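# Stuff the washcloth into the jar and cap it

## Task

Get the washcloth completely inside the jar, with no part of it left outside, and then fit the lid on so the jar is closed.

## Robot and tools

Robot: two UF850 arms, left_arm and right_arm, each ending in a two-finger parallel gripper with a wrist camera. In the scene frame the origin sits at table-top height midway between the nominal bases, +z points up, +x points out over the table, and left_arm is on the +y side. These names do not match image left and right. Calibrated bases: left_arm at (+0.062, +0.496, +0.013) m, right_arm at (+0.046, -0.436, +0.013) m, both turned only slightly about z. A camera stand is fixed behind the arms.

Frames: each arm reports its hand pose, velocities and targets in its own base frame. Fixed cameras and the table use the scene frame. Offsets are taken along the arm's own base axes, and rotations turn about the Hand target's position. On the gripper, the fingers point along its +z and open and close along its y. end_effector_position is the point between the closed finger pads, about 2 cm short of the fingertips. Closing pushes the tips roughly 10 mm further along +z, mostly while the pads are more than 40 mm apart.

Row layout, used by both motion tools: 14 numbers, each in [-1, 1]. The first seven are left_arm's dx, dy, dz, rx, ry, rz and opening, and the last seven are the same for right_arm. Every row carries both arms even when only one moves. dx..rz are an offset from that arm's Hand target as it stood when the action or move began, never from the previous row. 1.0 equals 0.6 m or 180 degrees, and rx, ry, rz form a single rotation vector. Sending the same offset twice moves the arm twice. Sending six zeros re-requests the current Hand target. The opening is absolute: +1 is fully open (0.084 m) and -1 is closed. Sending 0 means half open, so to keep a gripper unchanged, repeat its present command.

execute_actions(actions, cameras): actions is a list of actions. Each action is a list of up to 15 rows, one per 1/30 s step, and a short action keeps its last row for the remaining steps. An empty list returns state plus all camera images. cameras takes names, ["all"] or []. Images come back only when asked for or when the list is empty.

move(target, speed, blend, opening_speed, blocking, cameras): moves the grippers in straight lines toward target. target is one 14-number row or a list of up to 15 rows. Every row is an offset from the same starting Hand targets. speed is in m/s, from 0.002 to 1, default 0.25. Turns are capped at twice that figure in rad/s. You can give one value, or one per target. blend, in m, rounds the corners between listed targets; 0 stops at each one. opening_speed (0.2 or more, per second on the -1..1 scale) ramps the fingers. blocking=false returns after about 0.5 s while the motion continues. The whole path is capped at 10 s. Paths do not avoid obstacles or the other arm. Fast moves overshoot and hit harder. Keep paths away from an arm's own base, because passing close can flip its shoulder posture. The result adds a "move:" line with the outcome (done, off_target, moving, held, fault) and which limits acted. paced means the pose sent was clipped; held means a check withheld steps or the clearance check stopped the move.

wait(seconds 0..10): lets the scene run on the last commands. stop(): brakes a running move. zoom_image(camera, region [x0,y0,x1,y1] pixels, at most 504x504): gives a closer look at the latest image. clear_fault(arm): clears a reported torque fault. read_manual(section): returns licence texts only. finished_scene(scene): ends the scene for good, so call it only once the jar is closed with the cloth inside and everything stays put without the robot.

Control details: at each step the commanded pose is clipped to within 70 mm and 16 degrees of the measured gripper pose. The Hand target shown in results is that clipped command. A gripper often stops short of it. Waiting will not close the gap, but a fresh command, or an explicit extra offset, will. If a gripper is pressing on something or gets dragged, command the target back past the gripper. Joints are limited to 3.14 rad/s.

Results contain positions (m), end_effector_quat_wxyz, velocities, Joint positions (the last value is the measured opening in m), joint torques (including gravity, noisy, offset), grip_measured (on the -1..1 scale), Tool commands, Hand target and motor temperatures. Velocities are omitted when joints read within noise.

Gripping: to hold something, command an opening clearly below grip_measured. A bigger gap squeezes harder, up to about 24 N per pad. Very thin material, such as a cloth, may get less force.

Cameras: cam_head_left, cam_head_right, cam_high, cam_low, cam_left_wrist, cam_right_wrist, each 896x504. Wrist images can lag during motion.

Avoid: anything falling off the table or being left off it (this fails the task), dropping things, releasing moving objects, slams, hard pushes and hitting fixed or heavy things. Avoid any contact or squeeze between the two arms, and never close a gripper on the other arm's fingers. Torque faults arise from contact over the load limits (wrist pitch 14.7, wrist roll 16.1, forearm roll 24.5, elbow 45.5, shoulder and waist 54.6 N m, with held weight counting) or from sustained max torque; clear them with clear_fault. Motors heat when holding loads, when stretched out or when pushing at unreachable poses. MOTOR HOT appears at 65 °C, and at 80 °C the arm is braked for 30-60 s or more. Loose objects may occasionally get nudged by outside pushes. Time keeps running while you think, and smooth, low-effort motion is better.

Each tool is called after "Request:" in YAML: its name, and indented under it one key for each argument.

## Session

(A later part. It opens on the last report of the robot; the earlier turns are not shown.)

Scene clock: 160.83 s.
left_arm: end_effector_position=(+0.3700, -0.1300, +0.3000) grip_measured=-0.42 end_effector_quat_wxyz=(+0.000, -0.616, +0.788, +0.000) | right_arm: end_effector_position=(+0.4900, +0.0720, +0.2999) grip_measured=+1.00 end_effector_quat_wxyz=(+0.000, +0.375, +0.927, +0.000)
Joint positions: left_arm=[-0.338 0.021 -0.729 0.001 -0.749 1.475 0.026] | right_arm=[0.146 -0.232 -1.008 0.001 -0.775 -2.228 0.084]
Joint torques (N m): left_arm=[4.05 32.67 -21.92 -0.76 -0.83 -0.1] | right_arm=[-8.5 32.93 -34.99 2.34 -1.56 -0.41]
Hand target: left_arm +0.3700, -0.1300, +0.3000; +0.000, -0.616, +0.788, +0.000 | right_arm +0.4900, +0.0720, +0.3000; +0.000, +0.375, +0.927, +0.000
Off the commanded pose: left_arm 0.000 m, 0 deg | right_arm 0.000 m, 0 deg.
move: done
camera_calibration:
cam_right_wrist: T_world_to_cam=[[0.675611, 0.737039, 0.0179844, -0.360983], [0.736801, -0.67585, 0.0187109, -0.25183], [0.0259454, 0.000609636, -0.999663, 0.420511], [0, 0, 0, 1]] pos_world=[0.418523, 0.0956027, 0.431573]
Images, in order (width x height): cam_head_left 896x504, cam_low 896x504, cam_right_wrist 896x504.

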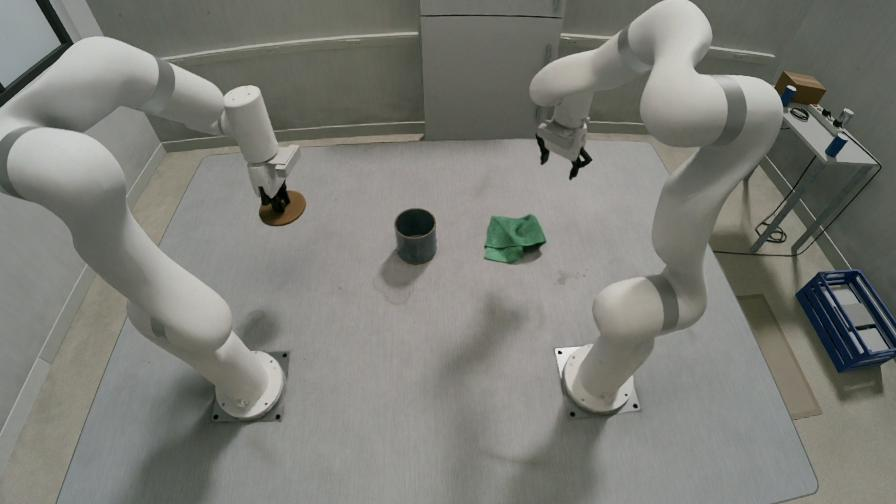

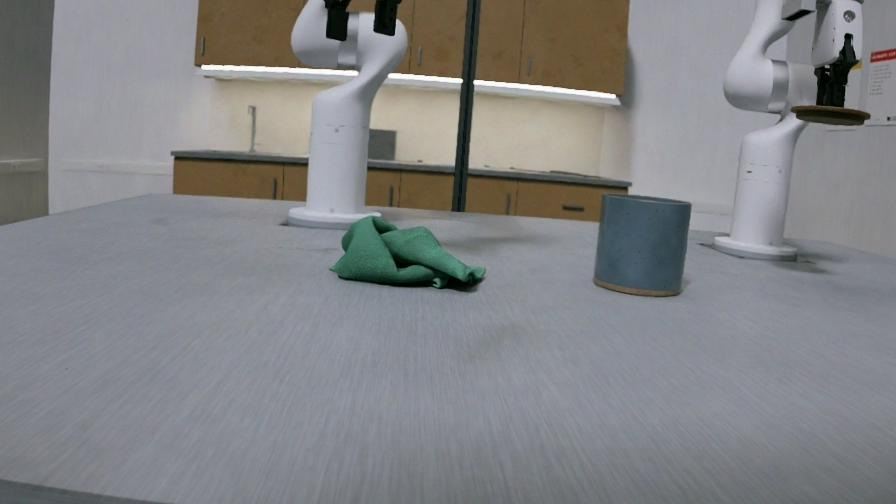

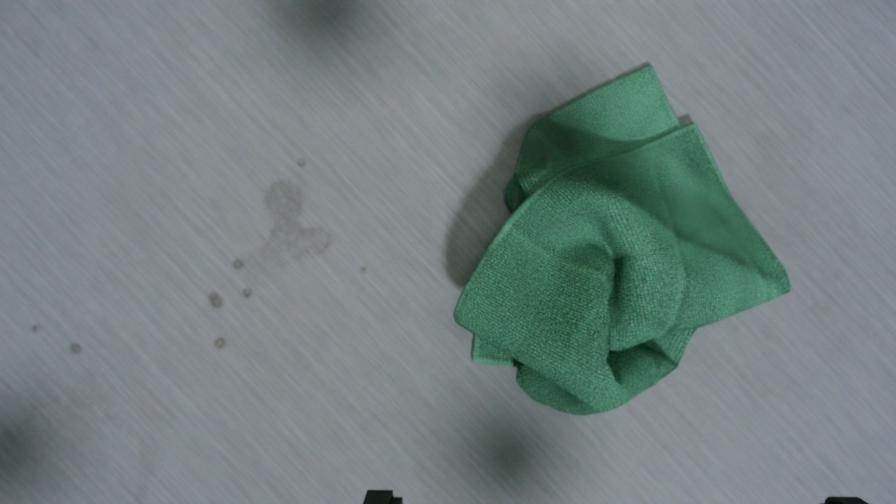

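Request:
move:
  target:
    - [0, 0, 0, 0, 0, 0, -1, 0.0117, 0.1467, -0.3667, 0, 0, 0, 1]
    - [0, 0, 0, 0, 0, 0, -1, 0.0117, 0.1467, -0.4717, 0, 0, 0, 1]
    - [0, 0, 0, 0, 0, 0, -1, 0.0117, 0.1467, -0.4717, 0, 0, 0, -1]
    - [0, 0, 0, 0, 0, 0, -1, 0.0117, 0.1467, 0.0667, 0, 0, 0, -1]
    - [0, 0, 0, 0, 0, 0, -1, -0.024, 0.6705, 0.0667, 0, 0, 0, -1]
  speed: [0.3, 0.12, 0.1, 0.25, 0.3]
  blend: [0.02, 0, 0, 0.05, 0]
  opening_speed: 2
  cameras: ["cam_low", "cam_high", "cam_head_left", "cam_right_wrist"]

Scene clock: 176.80 s.
left_arm: end_effector_position=(+0.3700, -0.1300, +0.3000) grip_measured=-0.42 end_effector_quat_wxyz=(+0.000, -0.616, +0.788, +0.000) | right_arm: end_effector_position=(+0.4756, +0.4743, +0.3400) grip_measured=-1.00 end_effector_quat_wxyz=(+0.000, +0.375, +0.927, +0.000)
Joint positions: left_arm=[-0.338 0.021 -0.729 0.001 -0.749 1.475 0.026] | right_arm=[0.784 -0.63 -1.651 0 -1.02 -1.589 0]
Joint torques (N m): left_arm=[5.38 31.98 -21.6 -1.22 -0.86 -0.07] | right_arm=[6.26 40.02 -36.84 -0.91 -1.55 0.44]
Hand target: left_arm +0.3700, -0.1300, +0.3000; +0.000, -0.616, +0.788, +0.000 | right_arm +0.4756, +0.4743, +0.3400; +0.000, +0.375, +0.927, +0.000
Off the commanded pose: left_arm 0.000 m, 0 deg | right_arm 0.000 m, 0 deg.
move: done
camera_calibration:
cam_right_wrist: T_world_to_cam=[[0.675609, 0.737039, 0.0180519, -0.648444], [0.7368, -0.67585, 0.0187845, 0.0298217], [0.0260453, 0.000609666, -0.999661, 0.460684], [0, 0, 0, 1]] pos_world=[0.404123, 0.497803, 0.471673]
Images, in order (width x height): cam_head_left 896x504, cam_high 896x504, cam_low 896x504, cam_right_wrist 896x504.

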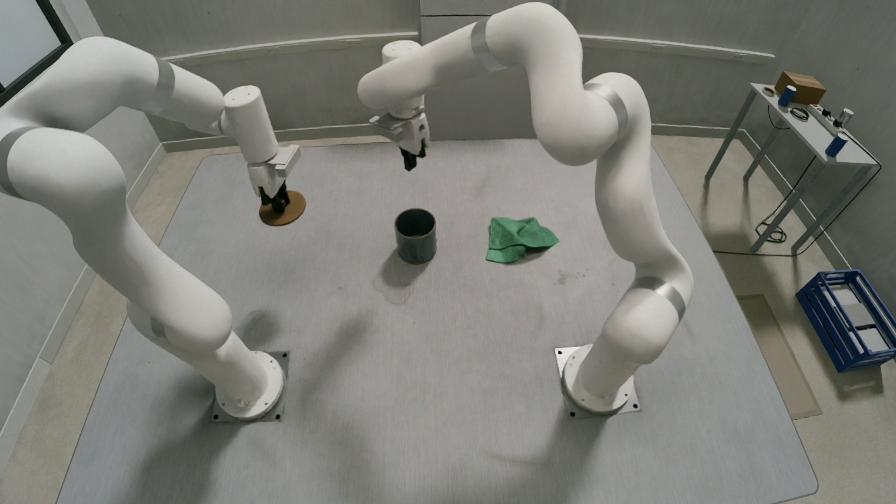

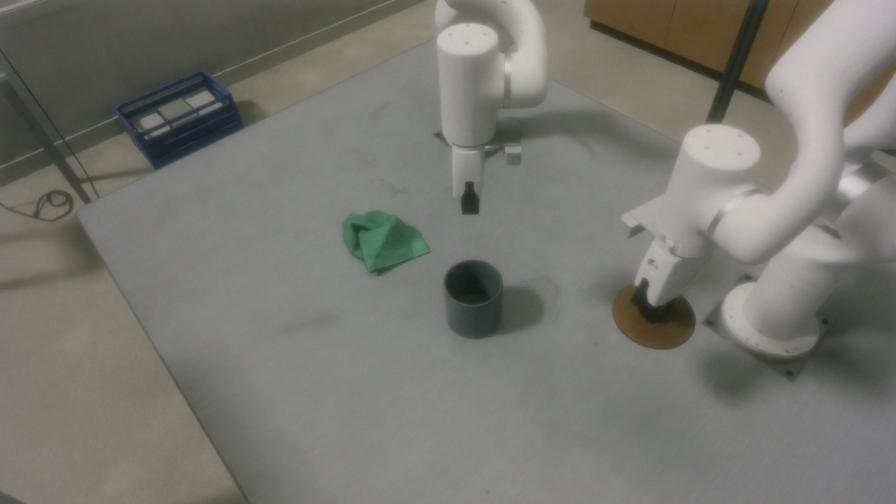

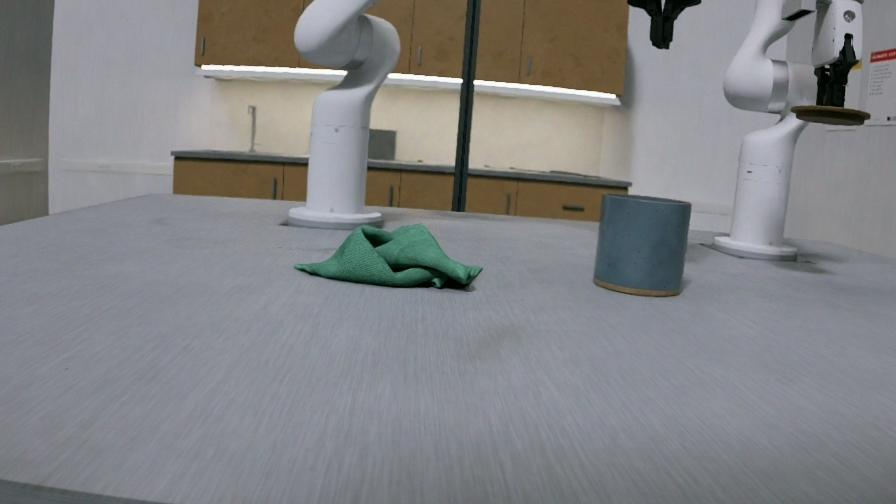

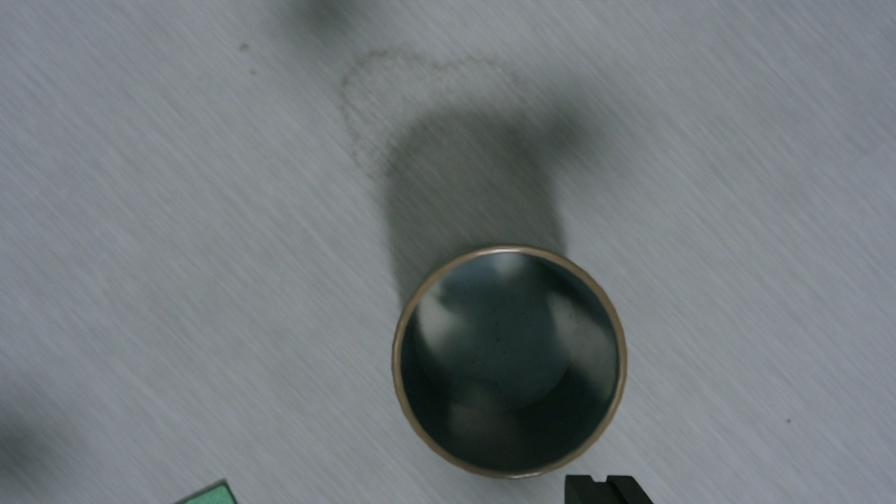

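Request:
zoom_image:
  camera: "cam_head_left"
  region: [475, 205, 575, 275]

Request:
move:
  target: [0, 0, 0, 0, 0, 0, -1, 0.0407, -0.6622, -0.15, 0, 0, 0, 0]
  speed: 0.4
  cameras: ["cam_low", "cam_right_wrist"]

Request:
zoom_image:
  camera: "cam_low"
  region: [280, 200, 500, 310]

Scaled by 5.040 from the camera's 896x504 image, which has a finer 1280x720 frame.

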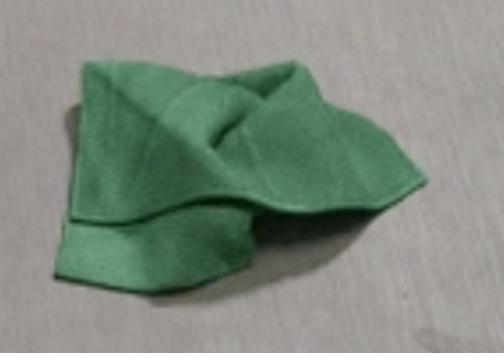

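Scene clock: 183.10 s.
left_arm: end_effector_position=(+0.3700, -0.1300, +0.3000) grip_measured=-0.42 end_effector_quat_wxyz=(+0.000, -0.616, +0.788, +0.000) | right_arm: end_effector_position=(+0.5000, +0.0770, +0.2500) grip_measured=-0.01 end_effector_quat_wxyz=(+0.000, +0.375, +0.927, +0.000)
Joint positions: left_arm=[-0.338 0.021 -0.729 0.001 -0.749 1.475 0.026] | right_arm=[0.153 -0.321 -0.994 0.001 -0.672 -2.221 0.044]
Joint torques (N m): left_arm=[3.44 31.59 -22.09 -0.89 -0.8 -0.13] | right_arm=[-8.01 26.06 -33.28 2.2 1.25 -0.44]
Hand target: left_arm +0.3700, -0.1300, +0.3000; +0.000, -0.616, +0.788, +0.000 | right_arm +0.5000, +0.0770, +0.2500; +0.000, +0.375, +0.927, +0.000
Off the commanded pose: left_arm 0.000 m, 0 deg | right_arm 0.000 m, 0 deg.
move: done
camera_calibration:
cam_right_wrist: T_world_to_cam=[[0.675554, 0.737086, 0.018192, -0.370513], [0.736846, -0.675799, 0.0187905, -0.255008], [0.0261444, 0.000710738, -0.999658, 0.370268], [0, 0, 0, 1]] pos_world=[0.428523, 0.100502, 0.381673]
Images, in order (width x height): cam_low 896x504, cam_right_wrist 896x504.

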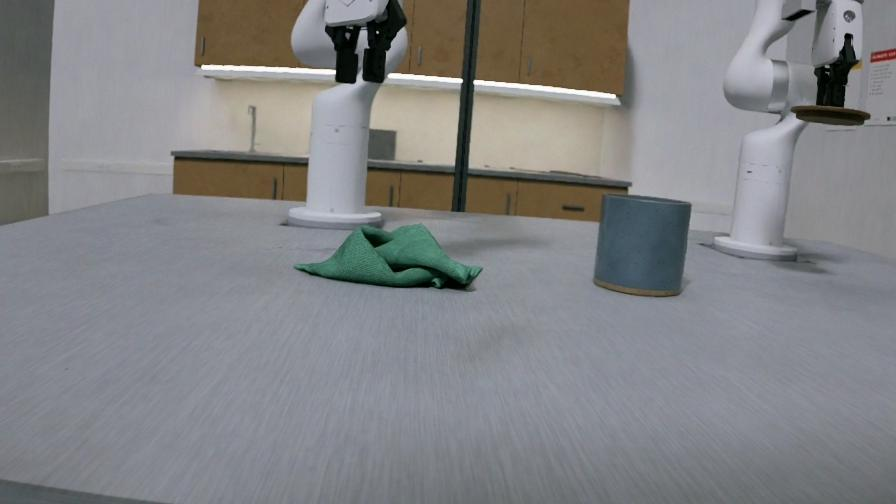

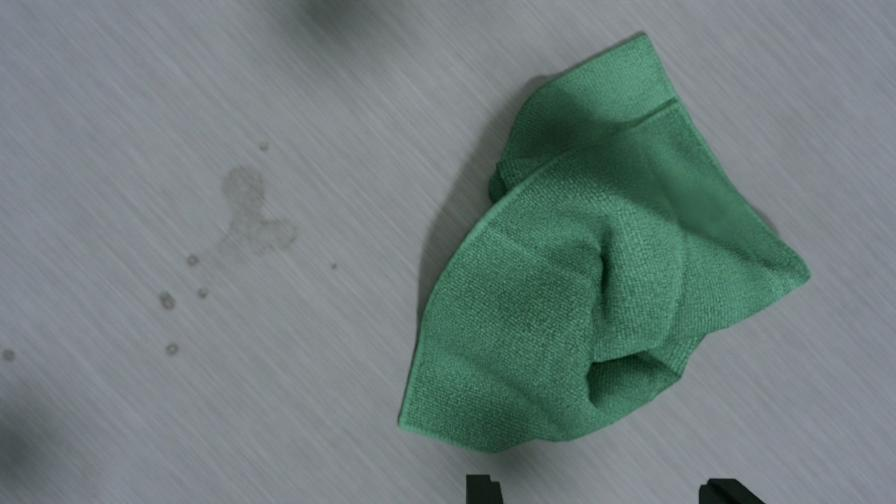

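Scaled by 2.291 from the camera's 896x504 image, which has a finer 1280x720 frame.

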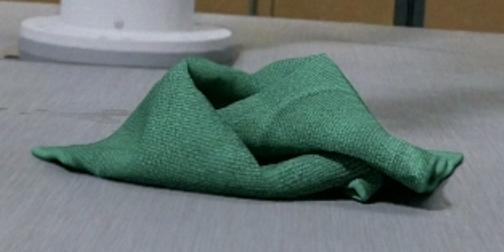

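Request:
move:
  target:
    - [0, 0, 0, 0, 0, 0, -1, 0.0188, 0.1367, -0.2833, 0, 0, 0, 0]
    - [0, 0, 0, 0, 0, 0, -1, 0.0188, 0.1367, -0.3933, 0, 0, 0, 0]
    - [0, 0, 0, 0, 0, 0, -1, 0.0188, 0.1367, -0.3933, 0, 0, 0, -1]
    - [0, 0, 0, 0, 0, 0, -1, 0.0188, 0.1367, -0.2167, 0, 0, 0, -1]
  speed: [0.3, 0.1, 0.1, 0.2]
  blend: [0.02, 0, 0, 0]
  opening_speed: 2
  cameras: ["cam_low", "cam_right_wrist"]

Scene clock: 192.30 s.
left_arm: end_effector_position=(+0.3700, -0.1300, +0.3000) grip_measured=-0.42 end_effector_quat_wxyz=(+0.000, -0.616, +0.788, +0.000) | right_arm: end_effector_position=(+0.5290, +0.1644, +0.0464) grip_measured=-0.01 end_effector_quat_wxyz=(+0.021, +0.375, +0.927, +0.018)
Joint positions: left_arm=[-0.338 0.021 -0.729 0.001 -0.749 1.475 0.026] | right_arm=[0.301 -0.75 -1.065 0.002 -0.258 -2.073 0.044]
Joint torques (N m): left_arm=[5.03 31.65 -22.15 -1.26 -0.78 -0.18] | right_arm=[0.65 45.68 -18.07 0.15 0.18 0.05]
Hand target: left_arm +0.3700, -0.1300, +0.3000; +0.000, -0.616, +0.788, +0.000 | right_arm +0.5290, +0.1644, +0.0464; +0.021, +0.375, +0.927, +0.018 (not the last commanded pose)
Tool commands: left_gripper/opening=-1.0 right_gripper/opening=+0.0
Off the commanded pose: left_arm 0.000 m, 0 deg | right_arm 0.076 m, 3 deg.
TORQUE FAULT: the external load on joint 2 (shoulder) of the right arm reached its load limit, and that arm stopped. The contact can be on any part of that arm beyond that joint, not only on its tool. A torque fault puts only its own arm into a fault stop. That arm's remaining commands of this call were not run. The hold on joint 2 (shoulder) of that arm was moved back by the arm itself, up to 3 degrees, as the stop began. That arm is still stopped at the end of this call. While its stop runs, that arm, its gripper or tool too, takes no new command.
CLEAR FAULT: the right arm stays stopped (state 4) until you call clear_fault(arm="right_arm").
End effector pose when the fault began: right_arm: position (+0.5122, +0.1593, +0.0182), quat_wxyz (+0.001, +0.375, +0.927, +0.001)
Joint positions when the fault began: right_arm=[0.301 -0.802 -1.064 0.002 -0.259 -2.073 0.044]
move: fault (right_arm); path passed 2 of 4 targets; target 3's new opening was not sent
camera_calibration:
cam_right_wrist: T_world_to_cam=[[0.673494, 0.736282, 0.0655274, -0.451848], [0.735011, -0.676464, 0.0464258, -0.213653], [0.0785094, 0.0168958, -0.99677, 0.135454], [0, 0, 0, 1]] pos_world=[0.45072, 0.185871, 0.174544]
Images, in order (width x height): cam_low 896x504, cam_right_wrist 896x504.

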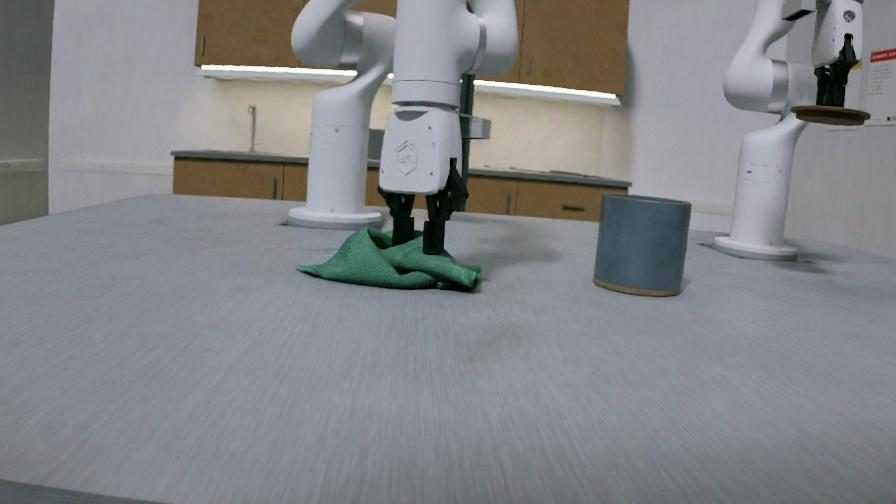

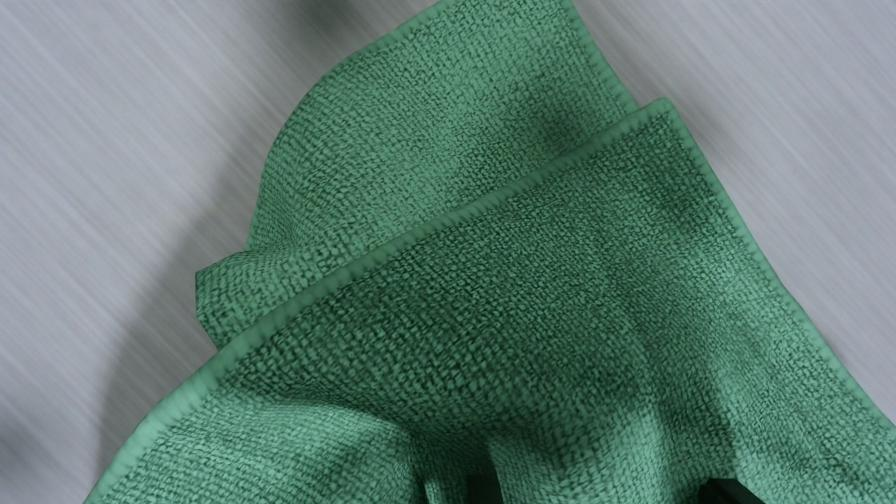

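Request:
clear_fault:
  arm: "right_arm"

Request:
move:
  target:
    - [0, 0, 0, 0, 0, 0, -1, -0.0295, -0.009, 0.0227, -0.0056, 0.0167, 0.0002, 0]
    - [0, 0, 0, 0, 0, 0, -1, -0.0295, -0.009, -0.0415, -0.0056, 0.0167, 0.0002, 0]
    - [0, 0, 0, 0, 0, 0, -1, -0.0295, -0.009, -0.0415, -0.0056, 0.0167, 0.0002, -1]
    - [0, 0, 0, 0, 0, 0, -1, -0.0295, -0.009, 0.1393, -0.0056, 0.0167, 0.0002, -1]
  speed: [0.2, 0.1, 0.1, 0.2]
  blend: [0, 0, 0, 0]
  opening_speed: 2
  cameras: ["cam_low", "cam_right_wrist"]

Scene clock: 199.63 s.
left_arm: end_effector_position=(+0.3700, -0.1300, +0.3000) grip_measured=-0.42 end_effector_quat_wxyz=(+0.000, -0.616, +0.788, +0.000) | right_arm: end_effector_position=(+0.5289, +0.1644, +0.0464) grip_measured=-0.01 end_effector_quat_wxyz=(+0.021, +0.375, +0.927, +0.018)
Joint positions: left_arm=[-0.338 0.021 -0.729 0.001 -0.749 1.475 0.026] | right_arm=[0.301 -0.75 -1.065 0.002 -0.258 -2.073 0.044]
Joint torques (N m): left_arm=[4.19 31.32 -22.17 -1.16 -0.9 -0.15] | right_arm=[0.51 45.67 -18.19 0.18 0.2 0.05]
Hand target: left_arm +0.3700, -0.1300, +0.3000; +0.000, -0.616, +0.788, +0.000 | right_arm +0.5289, +0.1644, +0.0464; +0.021, +0.375, +0.927, +0.018 (not the last commanded pose)
Tool commands: left_gripper/opening=-1.0 right_gripper/opening=+0.0
Off the commanded pose: left_arm 0.000 m, 0 deg | right_arm 0.076 m, 3 deg.
TORQUE FAULT, CONTINUED: the right arm's stop, for the torque fault of joint 2 (shoulder) that an earlier result reported, is over. The call counts as one of the actions that you can send in this scene. The hold on joint 2 (shoulder) of that arm was moved back by the arm itself, up to 3 degrees, as the stop began. That arm's target is now where it stood when the stop ended, not its last command. That arm keeps its grip as last carried out and accepts commands again: back off and push less far.
CLEAR FAULT: your call cleared the right arm's torque fault. If a joint's load stays at its limit, that arm stops again at once.

Scene clock: 202.63 s.
left_arm: end_effector_position=(+0.3700, -0.1300, +0.3000) grip_measured=-0.42 end_effector_quat_wxyz=(+0.000, -0.616, +0.788, +0.000) | right_arm: end_effector_position=(+0.5112, +0.1590, +0.1299) grip_measured=-0.79 end_effector_quat_wxyz=(+0.000, +0.375, +0.927, +0.000)
Joint positions: left_arm=[-0.338 0.021 -0.729 0.001 -0.749 1.475 0.026] | right_arm=[0.302 -0.577 -1.034 -0.002 -0.456 -2.07 0.009]
Joint torques (N m): left_arm=[3.45 31.04 -22.2 -1.05 -0.87 -0.08] | right_arm=[3.02 46.22 -21.33 2.19 -1.63 -0.45]
Hand target: left_arm +0.3700, -0.1300, +0.3000; +0.000, -0.616, +0.788, +0.000 | right_arm +0.5112, +0.1590, +0.1300; +0.000, +0.375, +0.927, +0.000
Off the commanded pose: left_arm 0.000 m, 0 deg | right_arm 0.000 m, 0 deg.
move: done
camera_calibration:
cam_right_wrist: T_world_to_cam=[[0.675206, 0.737433, 0.0170165, -0.436087], [0.737173, -0.67542, 0.0195893, -0.205873], [0.025939, -0.000682721, -0.999663, 0.250203], [0, 0, 0, 1]] pos_world=[0.439723, 0.182705, 0.261572]
Images, in order (width x height): cam_low 896x504, cam_right_wrist 896x504.

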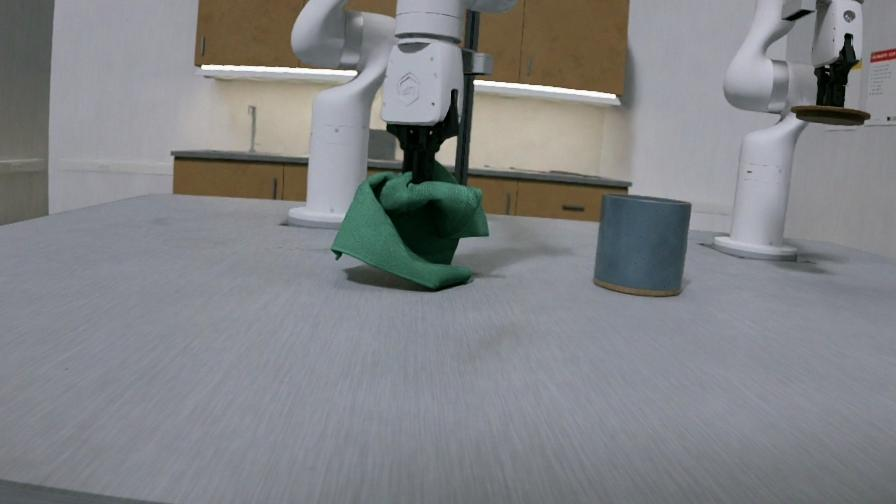

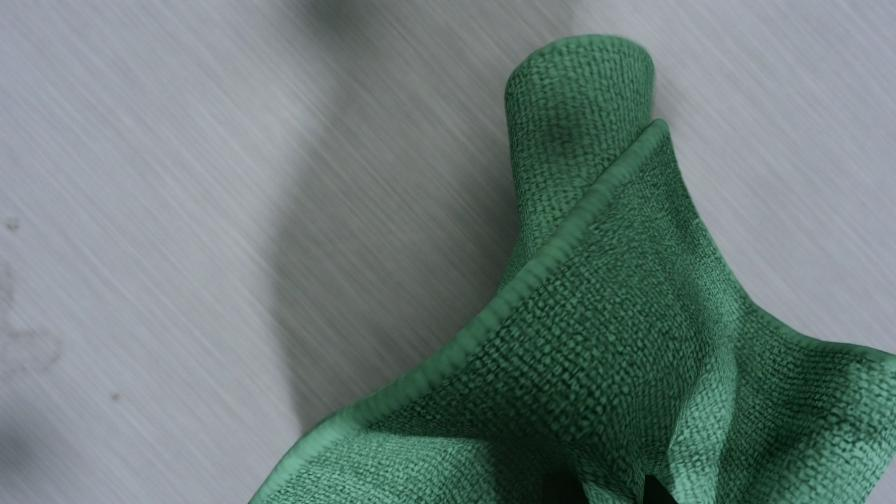

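Request:
move:
  target:
    - [0, 0, 0, 0, 0, 0, -1, 0, 0, 0.3833, 0, 0, 0, -1]
    - [0, 0, 0, 0, 0, 0, -1, -0.0603, 0.53, 0.3833, 0, 0, 0, -1]
  speed: [0.25, 0.28]
  blend: [0.05, 0]
  cameras: ["cam_low", "cam_high", "cam_head_left", "cam_right_wrist"]

Scene clock: 206.70 s.
left_arm: end_effector_position=(+0.3700, -0.1300, +0.3000) grip_measured=-0.42 end_effector_quat_wxyz=(+0.000, -0.616, +0.788, +0.000) | right_arm: end_effector_position=(+0.4750, +0.4770, +0.3600) grip_measured=-0.79 end_effector_quat_wxyz=(+0.000, +0.375, +0.927, +0.000)
Joint positions: left_arm=[-0.338 0.021 -0.729 0.001 -0.749 1.475 0.026] | right_arm=[0.788 -0.624 -1.688 -0.001 -1.063 -1.585 0.009]
Joint torques (N m): left_arm=[4.27 29.56 -22.14 -1.04 -0.85 -0.12] | right_arm=[6.43 39.68 -37.4 -0.9 -1.55 0.49]
Hand target: left_arm +0.3700, -0.1300, +0.3000; +0.000, -0.616, +0.788, +0.000 | right_arm +0.4750, +0.4770, +0.3600; +0.000, +0.375, +0.927, +0.000
Off the commanded pose: left_arm 0.000 m, 0 deg | right_arm 0.000 m, 0 deg.
move: done
camera_calibration:
cam_right_wrist: T_world_to_cam=[[0.675204, 0.737434, 0.017084, -0.650094], [0.737172, -0.675419, 0.019663, 0.0310548], [0.026039, -0.00068269, -0.999661, 0.481239], [0, 0, 0, 1]] pos_world=[0.403522, 0.500705, 0.491572]
Images, in order (width x height): cam_head_left 896x504, cam_high 896x504, cam_low 896x504, cam_right_wrist 896x504.

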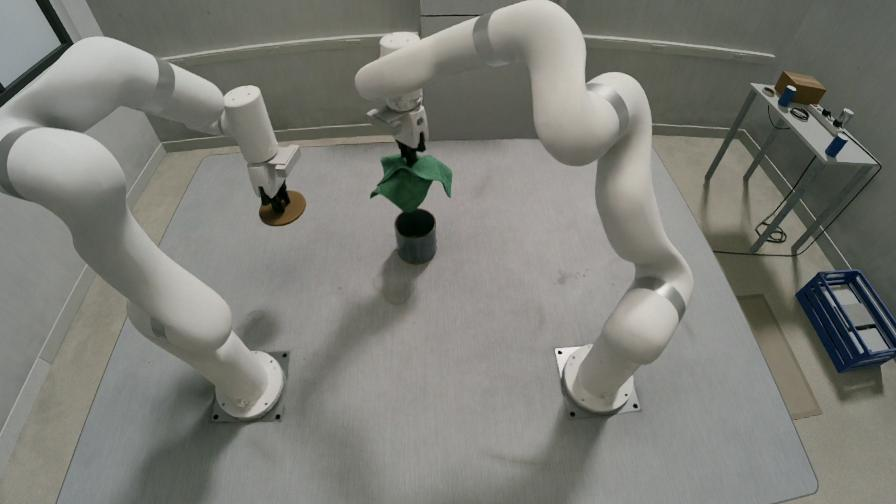

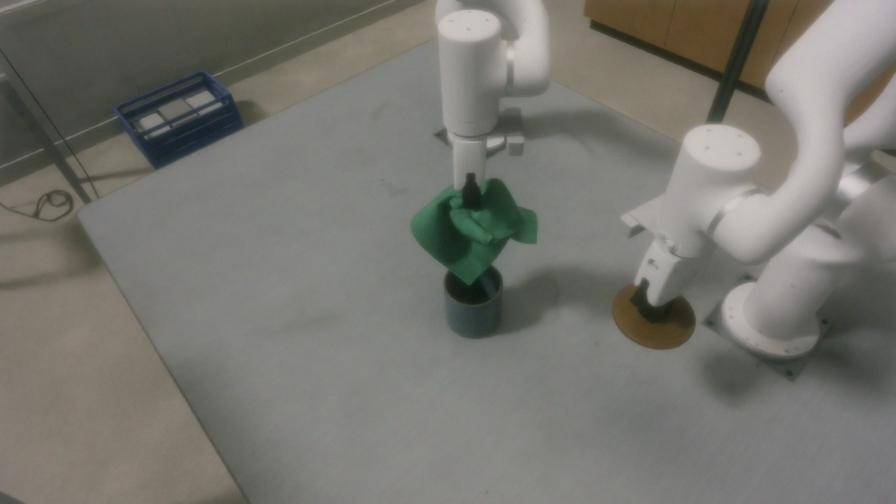

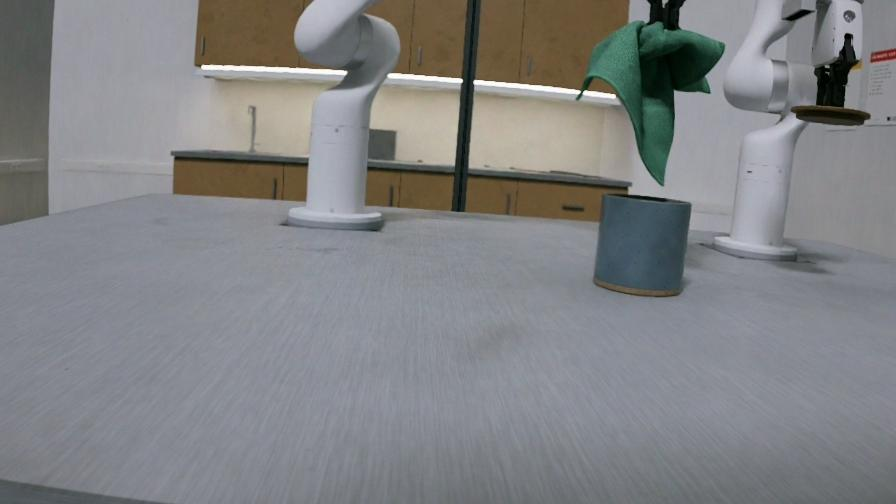

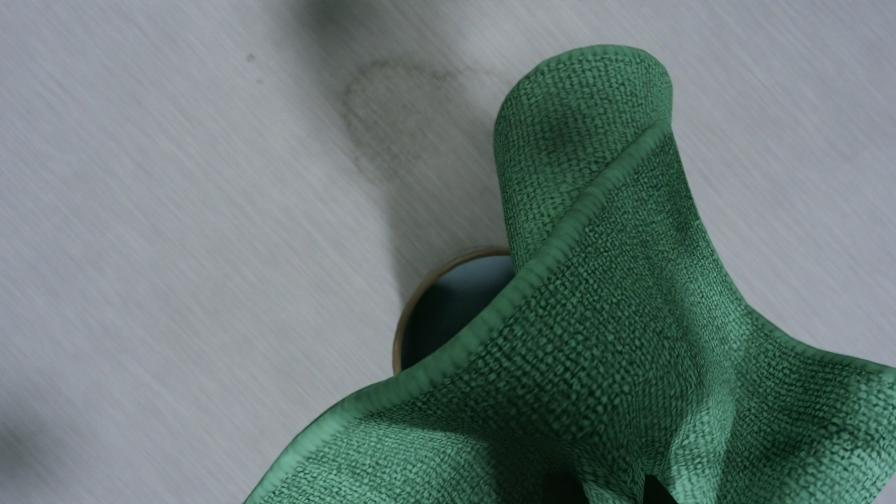

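Request:
move:
  target:
    - [0, 0, 0, 0, 0, 0, -1, 0, 0, -0.3667, 0, 0, 0, -1]
    - [0, 0, 0, 0, 0, 0, -1, 0, 0, -0.4667, 0, 0, 0, -1]
    - [0, 0, 0, 0, 0, 0, -1, 0, 0, -0.4667, 0, 0, 0, -0.4]
    - [0, 0, 0, 0, 0, 0, -1, 0, 0, -0.2667, 0, 0, 0, -0.4]
    - [0, 0, 0, 0, 0, 0, -1, 0.0483, -0.0467, -0.1467, 0, 0, 0, -0.4]
  speed: [0.25, 0.15, 0.1, 0.2, 0.3]
  blend: [0.02, 0, 0, 0.03, 0]
  opening_speed: 2.5
  cameras: ["cam_low", "cam_right_wrist"]

Scene clock: 216.77 s.
left_arm: end_effector_position=(+0.3700, -0.1300, +0.3000) grip_measured=-0.42 end_effector_quat_wxyz=(+0.000, -0.616, +0.788, +0.000) | right_arm: end_effector_position=(+0.5040, +0.4490, +0.2719) grip_measured=-0.42 end_effector_quat_wxyz=(+0.000, +0.375, +0.927, +0.000)
Joint positions: left_arm=[-0.338 0.021 -0.729 0.001 -0.749 1.475 0.026] | right_arm=[0.728 -0.69 -1.588 -0.001 -0.898 -1.645 0.026]
Joint torques (N m): left_arm=[3.43 29.7 -22.53 -1.2 -0.88 -0.11] | right_arm=[-8.83 54.43 -35.63 2.52 -1.46 -0.42]
Hand target: left_arm +0.3700, -0.1300, +0.3000; +0.000, -0.616, +0.788, +0.000 | right_arm +0.5040, +0.4490, +0.2719; +0.000, +0.375, +0.927, +0.000
Off the commanded pose: left_arm 0.000 m, 0 deg | right_arm 0.000 m, 0 deg.
move: done
camera_calibration:
cam_right_wrist: T_world_to_cam=[[0.675207, 0.737434, 0.0169427, -0.647468], [0.737172, -0.675419, 0.0196568, -0.00750233], [0.025939, -0.000782709, -0.999663, 0.392587], [0, 0, 0, 1]] pos_world=[0.432523, 0.472705, 0.403572]
Images, in order (width x height): cam_low 896x504, cam_right_wrist 896x504.

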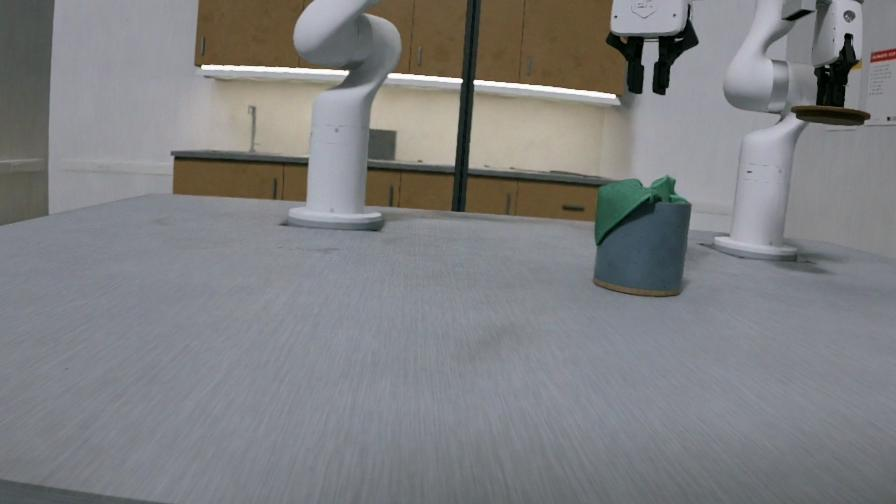

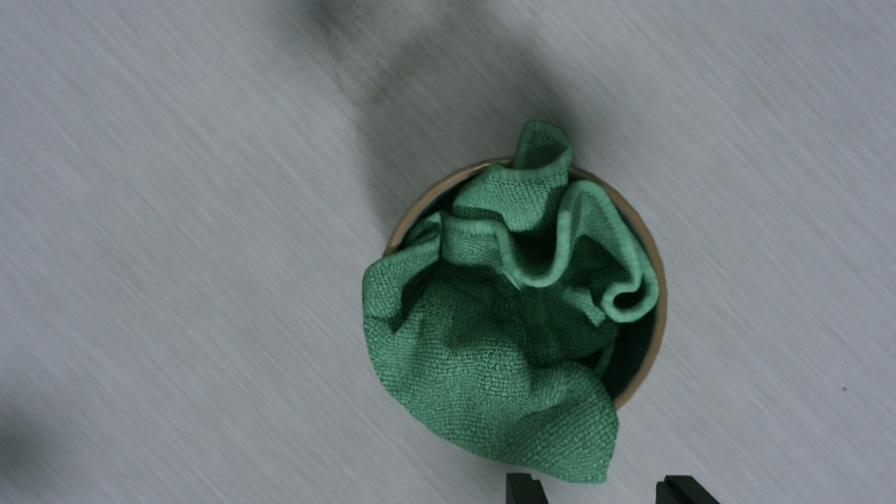

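Request:
move:
  target:
    - [0, 0, 0, 0, 0, 0, -1, -0.0382, -0.0015, -0.1698, 0, 0, -0.1933, 0]
    - [0, 0, 0, 0, 0, 0, -1, -0.0382, -0.0015, -0.2732, 0, 0, -0.1933, 0]
    - [0, 0, 0, 0, 0, 0, -1, -0.0382, -0.0015, -0.2732, 0, 0, -0.1933, -1]
    - [0, 0, 0, 0, 0, 0, -1, -0.052, 0.0602, -0.3415, 0, 0, -0.1933, -1]
    - [0, 0, 0, 0, 0, 0, -1, -0.052, 0.0602, -0.3415, 0, 0, -0.1933, -0.5]
    - [0, 0, 0, 0, 0, 0, -1, -0.052, 0.0602, -0.1198, 0, 0, -0.1933, -0.5]
    - [0, 0, 0, 0, 0, 0, -1, -0.035, -0.0183, 0, 0, 0, -0.1933, -0.5]
  speed: [0.3, 0.12, 0.1, 0.15, 0.1, 0.25, 0.3]
  blend: [0.01, 0, 0, 0, 0, 0.03, 0]
  opening_speed: 2.5
  cameras: ["cam_low", "cam_right_wrist"]

Scene clock: 238.30 s.
left_arm: end_effector_position=(+0.3700, -0.1300, +0.3000) grip_measured=-0.42 end_effector_quat_wxyz=(+0.000, -0.616, +0.788, +0.000) | right_arm: end_effector_position=(+0.4830, +0.4380, +0.2719) grip_measured=-0.52 end_effector_quat_wxyz=(+0.000, +0.635, +0.773, +0.000)
Joint positions: left_arm=[-0.338 0.021 -0.729 0.001 -0.749 1.475 0.026] | right_arm=[0.737 -0.633 -1.498 -0.001 -0.866 -1.029 0.021]
Joint torques (N m): left_arm=[4.57 28.7 -22.46 -0.92 -0.89 -0.09] | right_arm=[-8 52.99 -26.82 2.46 -1.44 -0.39]
Hand target: left_arm +0.3700, -0.1300, +0.3000; +0.000, -0.616, +0.788, +0.000 | right_arm +0.4830, +0.4380, +0.2719; +0.000, +0.635, +0.773, +0.000
Off the commanded pose: left_arm 0.000 m, 0 deg | right_arm 0.000 m, 0 deg.
move: done
camera_calibration:
cam_right_wrist: T_world_to_cam=[[0.975277, 0.22033, 0.0170279, -0.543678], [0.21999, -0.975302, 0.019772, 0.381582], [0.0209637, -0.0155372, -0.99966, 0.401895], [0, 0, 0, 1]] pos_world=[0.437867, 0.49819, 0.403472]
Images, in order (width x height): cam_low 896x504, cam_right_wrist 896x504.

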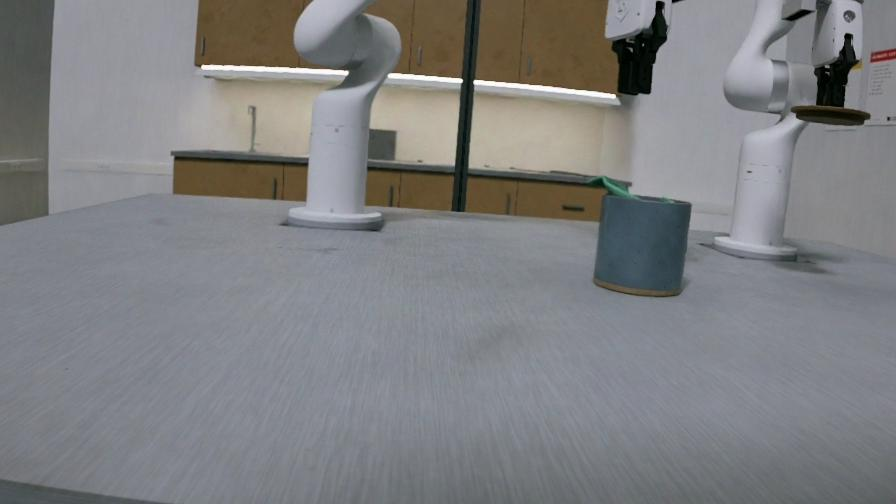

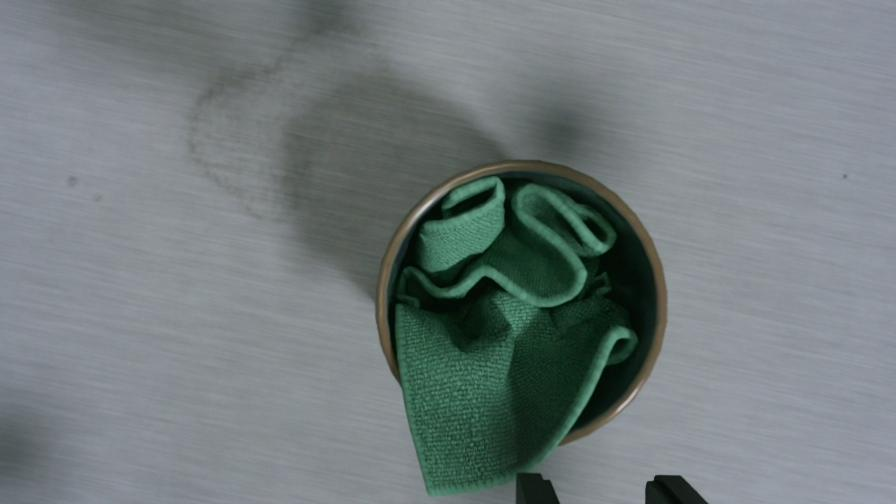

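Request:
move:
  target:
    - [0, 0, 0, 0, 0, 0, -1, -0.0155, 0.0155, -0.1698, 0, 0, -0.0706, 0]
    - [0, 0, 0, 0, 0, 0, -1, -0.0155, 0.0155, -0.2732, 0, 0, -0.0706, 0]
    - [0, 0, 0, 0, 0, 0, -1, -0.0155, 0.0155, -0.2732, 0, 0, -0.0706, -1]
    - [0, 0, 0, 0, 0, 0, -1, -0.0135, 0.0817, -0.3415, 0, 0, -0.0706, -1]
    - [0, 0, 0, 0, 0, 0, -1, -0.0135, 0.0817, -0.3415, 0, 0, -0.0706, -0.5]
    - [0, 0, 0, 0, 0, 0, -1, -0.0135, 0.0817, -0.1198, 0, 0, -0.0706, -0.5]
    - [0, 0, 0, 0, 0, 0, -1, -0.014, -0.0017, 0, 0, 0, -0.0706, -0.5]
  speed: [0.3, 0.12, 0.1, 0.15, 0.1, 0.25, 0.3]
  blend: [0.01, 0, 0, 0, 0, 0.03, 0]
  opening_speed: 2.5
  cameras: ["cam_low", "cam_right_wrist"]

Scene clock: 249.97 s.
left_arm: end_effector_position=(+0.3700, -0.1300, +0.3000) grip_measured=-0.42 end_effector_quat_wxyz=(+0.000, -0.616, +0.788, +0.000) | right_arm: end_effector_position=(+0.4746, +0.4370, +0.2719) grip_measured=-0.52 end_effector_quat_wxyz=(+0.000, +0.716, +0.698, +0.000)
Joint positions: left_arm=[-0.338 0.021 -0.729 0.001 -0.749 1.475 0.026] | right_arm=[0.744 -0.616 -1.472 -0.001 -0.857 -0.799 0.021]
Joint torques (N m): left_arm=[2.71 28.64 -22.69 -0.87 -0.97 -0.09] | right_arm=[-9.03 50.96 -26.82 2.14 -1.46 -0.44]
Hand target: left_arm +0.3700, -0.1300, +0.3000; +0.000, -0.616, +0.788, +0.000 | right_arm +0.4746, +0.4370, +0.2719; +0.000, +0.716, +0.698, +0.000
Off the commanded pose: left_arm 0.000 m, 0 deg | right_arm 0.000 m, 0 deg.
move: done
camera_calibration:
cam_right_wrist: T_world_to_cam=[[0.999854, 0.000415032, 0.0170967, -0.450838], [0.0000777365, -0.999805, 0.0197246, 0.49757], [0.0171016, -0.0197204, -0.999659, 0.405716], [0, 0, 0, 1]] pos_world=[0.443795, 0.505661, 0.403472]
Images, in order (width x height): cam_low 896x504, cam_right_wrist 896x504.

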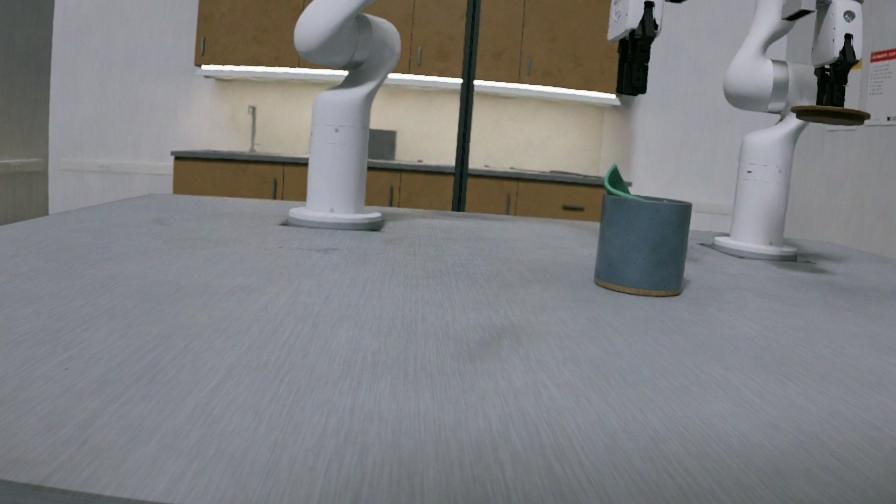

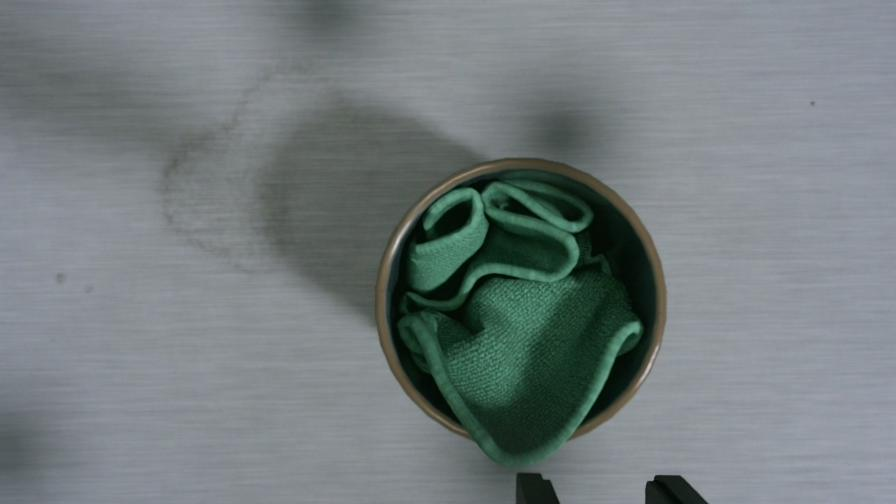

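Request:
move:
  target:
    - [0, 0, 0, 0, 0, 0, -1, 0, 0.015, -0.1698, 0, 0, 0, -0.2]
    - [0, 0, 0, 0, 0, 0, -1, 0, 0.015, -0.2698, 0, 0, 0, -0.2]
    - [0, 0, 0, 0, 0, 0, -1, 0, 0.015, -0.2698, 0, 0, 0, -1]
    - [0, 0, 0, 0, 0, 0, -1, 0, 0.0833, -0.3448, 0, 0, 0, -1]
    - [0, 0, 0, 0, 0, 0, -1, 0, 0.0833, -0.3448, 0, 0, 0, -0.5]
    - [0, 0, 0, 0, 0, 0, -1, 0, 0.0833, -0.1198, 0, 0, 0, -0.5]
    - [0, 0, 0, 0, 0, 0, -1, 0, 0, 0, 0, 0, 0, -0.5]
  speed: [0.3, 0.12, 0.1, 0.15, 0.1, 0.25, 0.3]
  blend: [0.01, 0, 0, 0, 0, 0.03, 0]
  opening_speed: 2.5
  cameras: ["cam_low", "cam_right_wrist"]

Scene clock: 260.20 s.
left_arm: end_effector_position=(+0.3700, -0.1300, +0.3000) grip_measured=-0.42 end_effector_quat_wxyz=(+0.000, -0.616, +0.788, +0.000) | right_arm: end_effector_position=(+0.4746, +0.4370, +0.2719) grip_measured=-0.52 end_effector_quat_wxyz=(+0.000, +0.716, +0.698, +0.000)
Joint positions: left_arm=[-0.338 0.021 -0.729 0.001 -0.749 1.475 0.026] | right_arm=[0.744 -0.616 -1.472 -0.001 -0.857 -0.799 0.021]
Joint torques (N m): left_arm=[3.07 26.79 -22.56 -0.92 -0.86 -0.17] | right_arm=[-8.71 51.82 -26.82 2.44 -1.43 -0.45]
Hand target: left_arm +0.3700, -0.1300, +0.3000; +0.000, -0.616, +0.788, +0.000 | right_arm +0.4746, +0.4370, +0.2719; +0.000, +0.716, +0.698, +0.000
Off the commanded pose: left_arm 0.000 m, 0 deg | right_arm 0.000 m, 0 deg.
move: done
camera_calibration:
cam_right_wrist: T_world_to_cam=[[0.999854, 0.000415032, 0.0170967, -0.450838], [0.0000777365, -0.999805, 0.0197246, 0.49757], [0.0171016, -0.0197204, -0.999659, 0.405716], [0, 0, 0, 1]] pos_world=[0.443795, 0.505661, 0.403472]
Images, in order (width x height): cam_low 896x504, cam_right_wrist 896x504.

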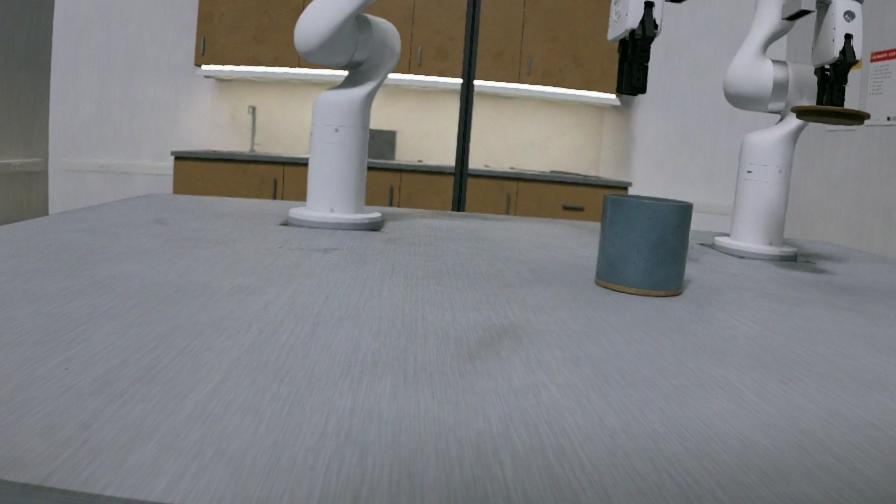

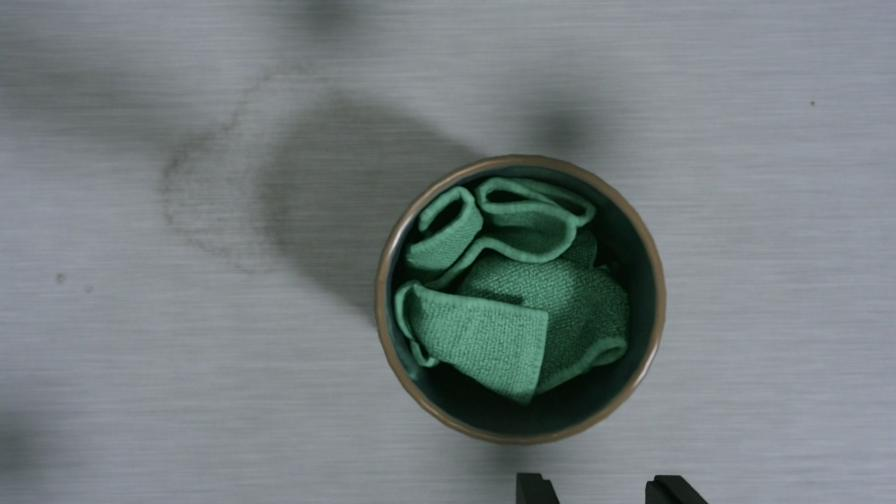

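Request:
zoom_image:
  camera: "cam_low"
  region: [590, 170, 710, 240]

Request:
zoom_image:
  camera: "cam_right_wrist"
  region: [370, 150, 670, 450]

Scaled by 4.200 from the camera's 896x504 image, which has a finer 1280x720 frame.

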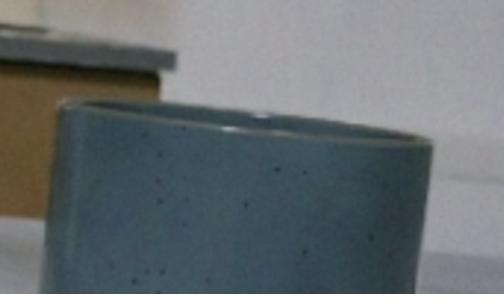

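Scaled by 1.680 from the camera's 896x504 image, which has a finer 1280x720 frame.

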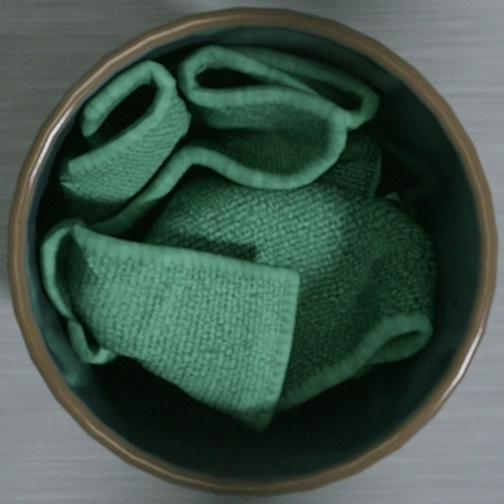

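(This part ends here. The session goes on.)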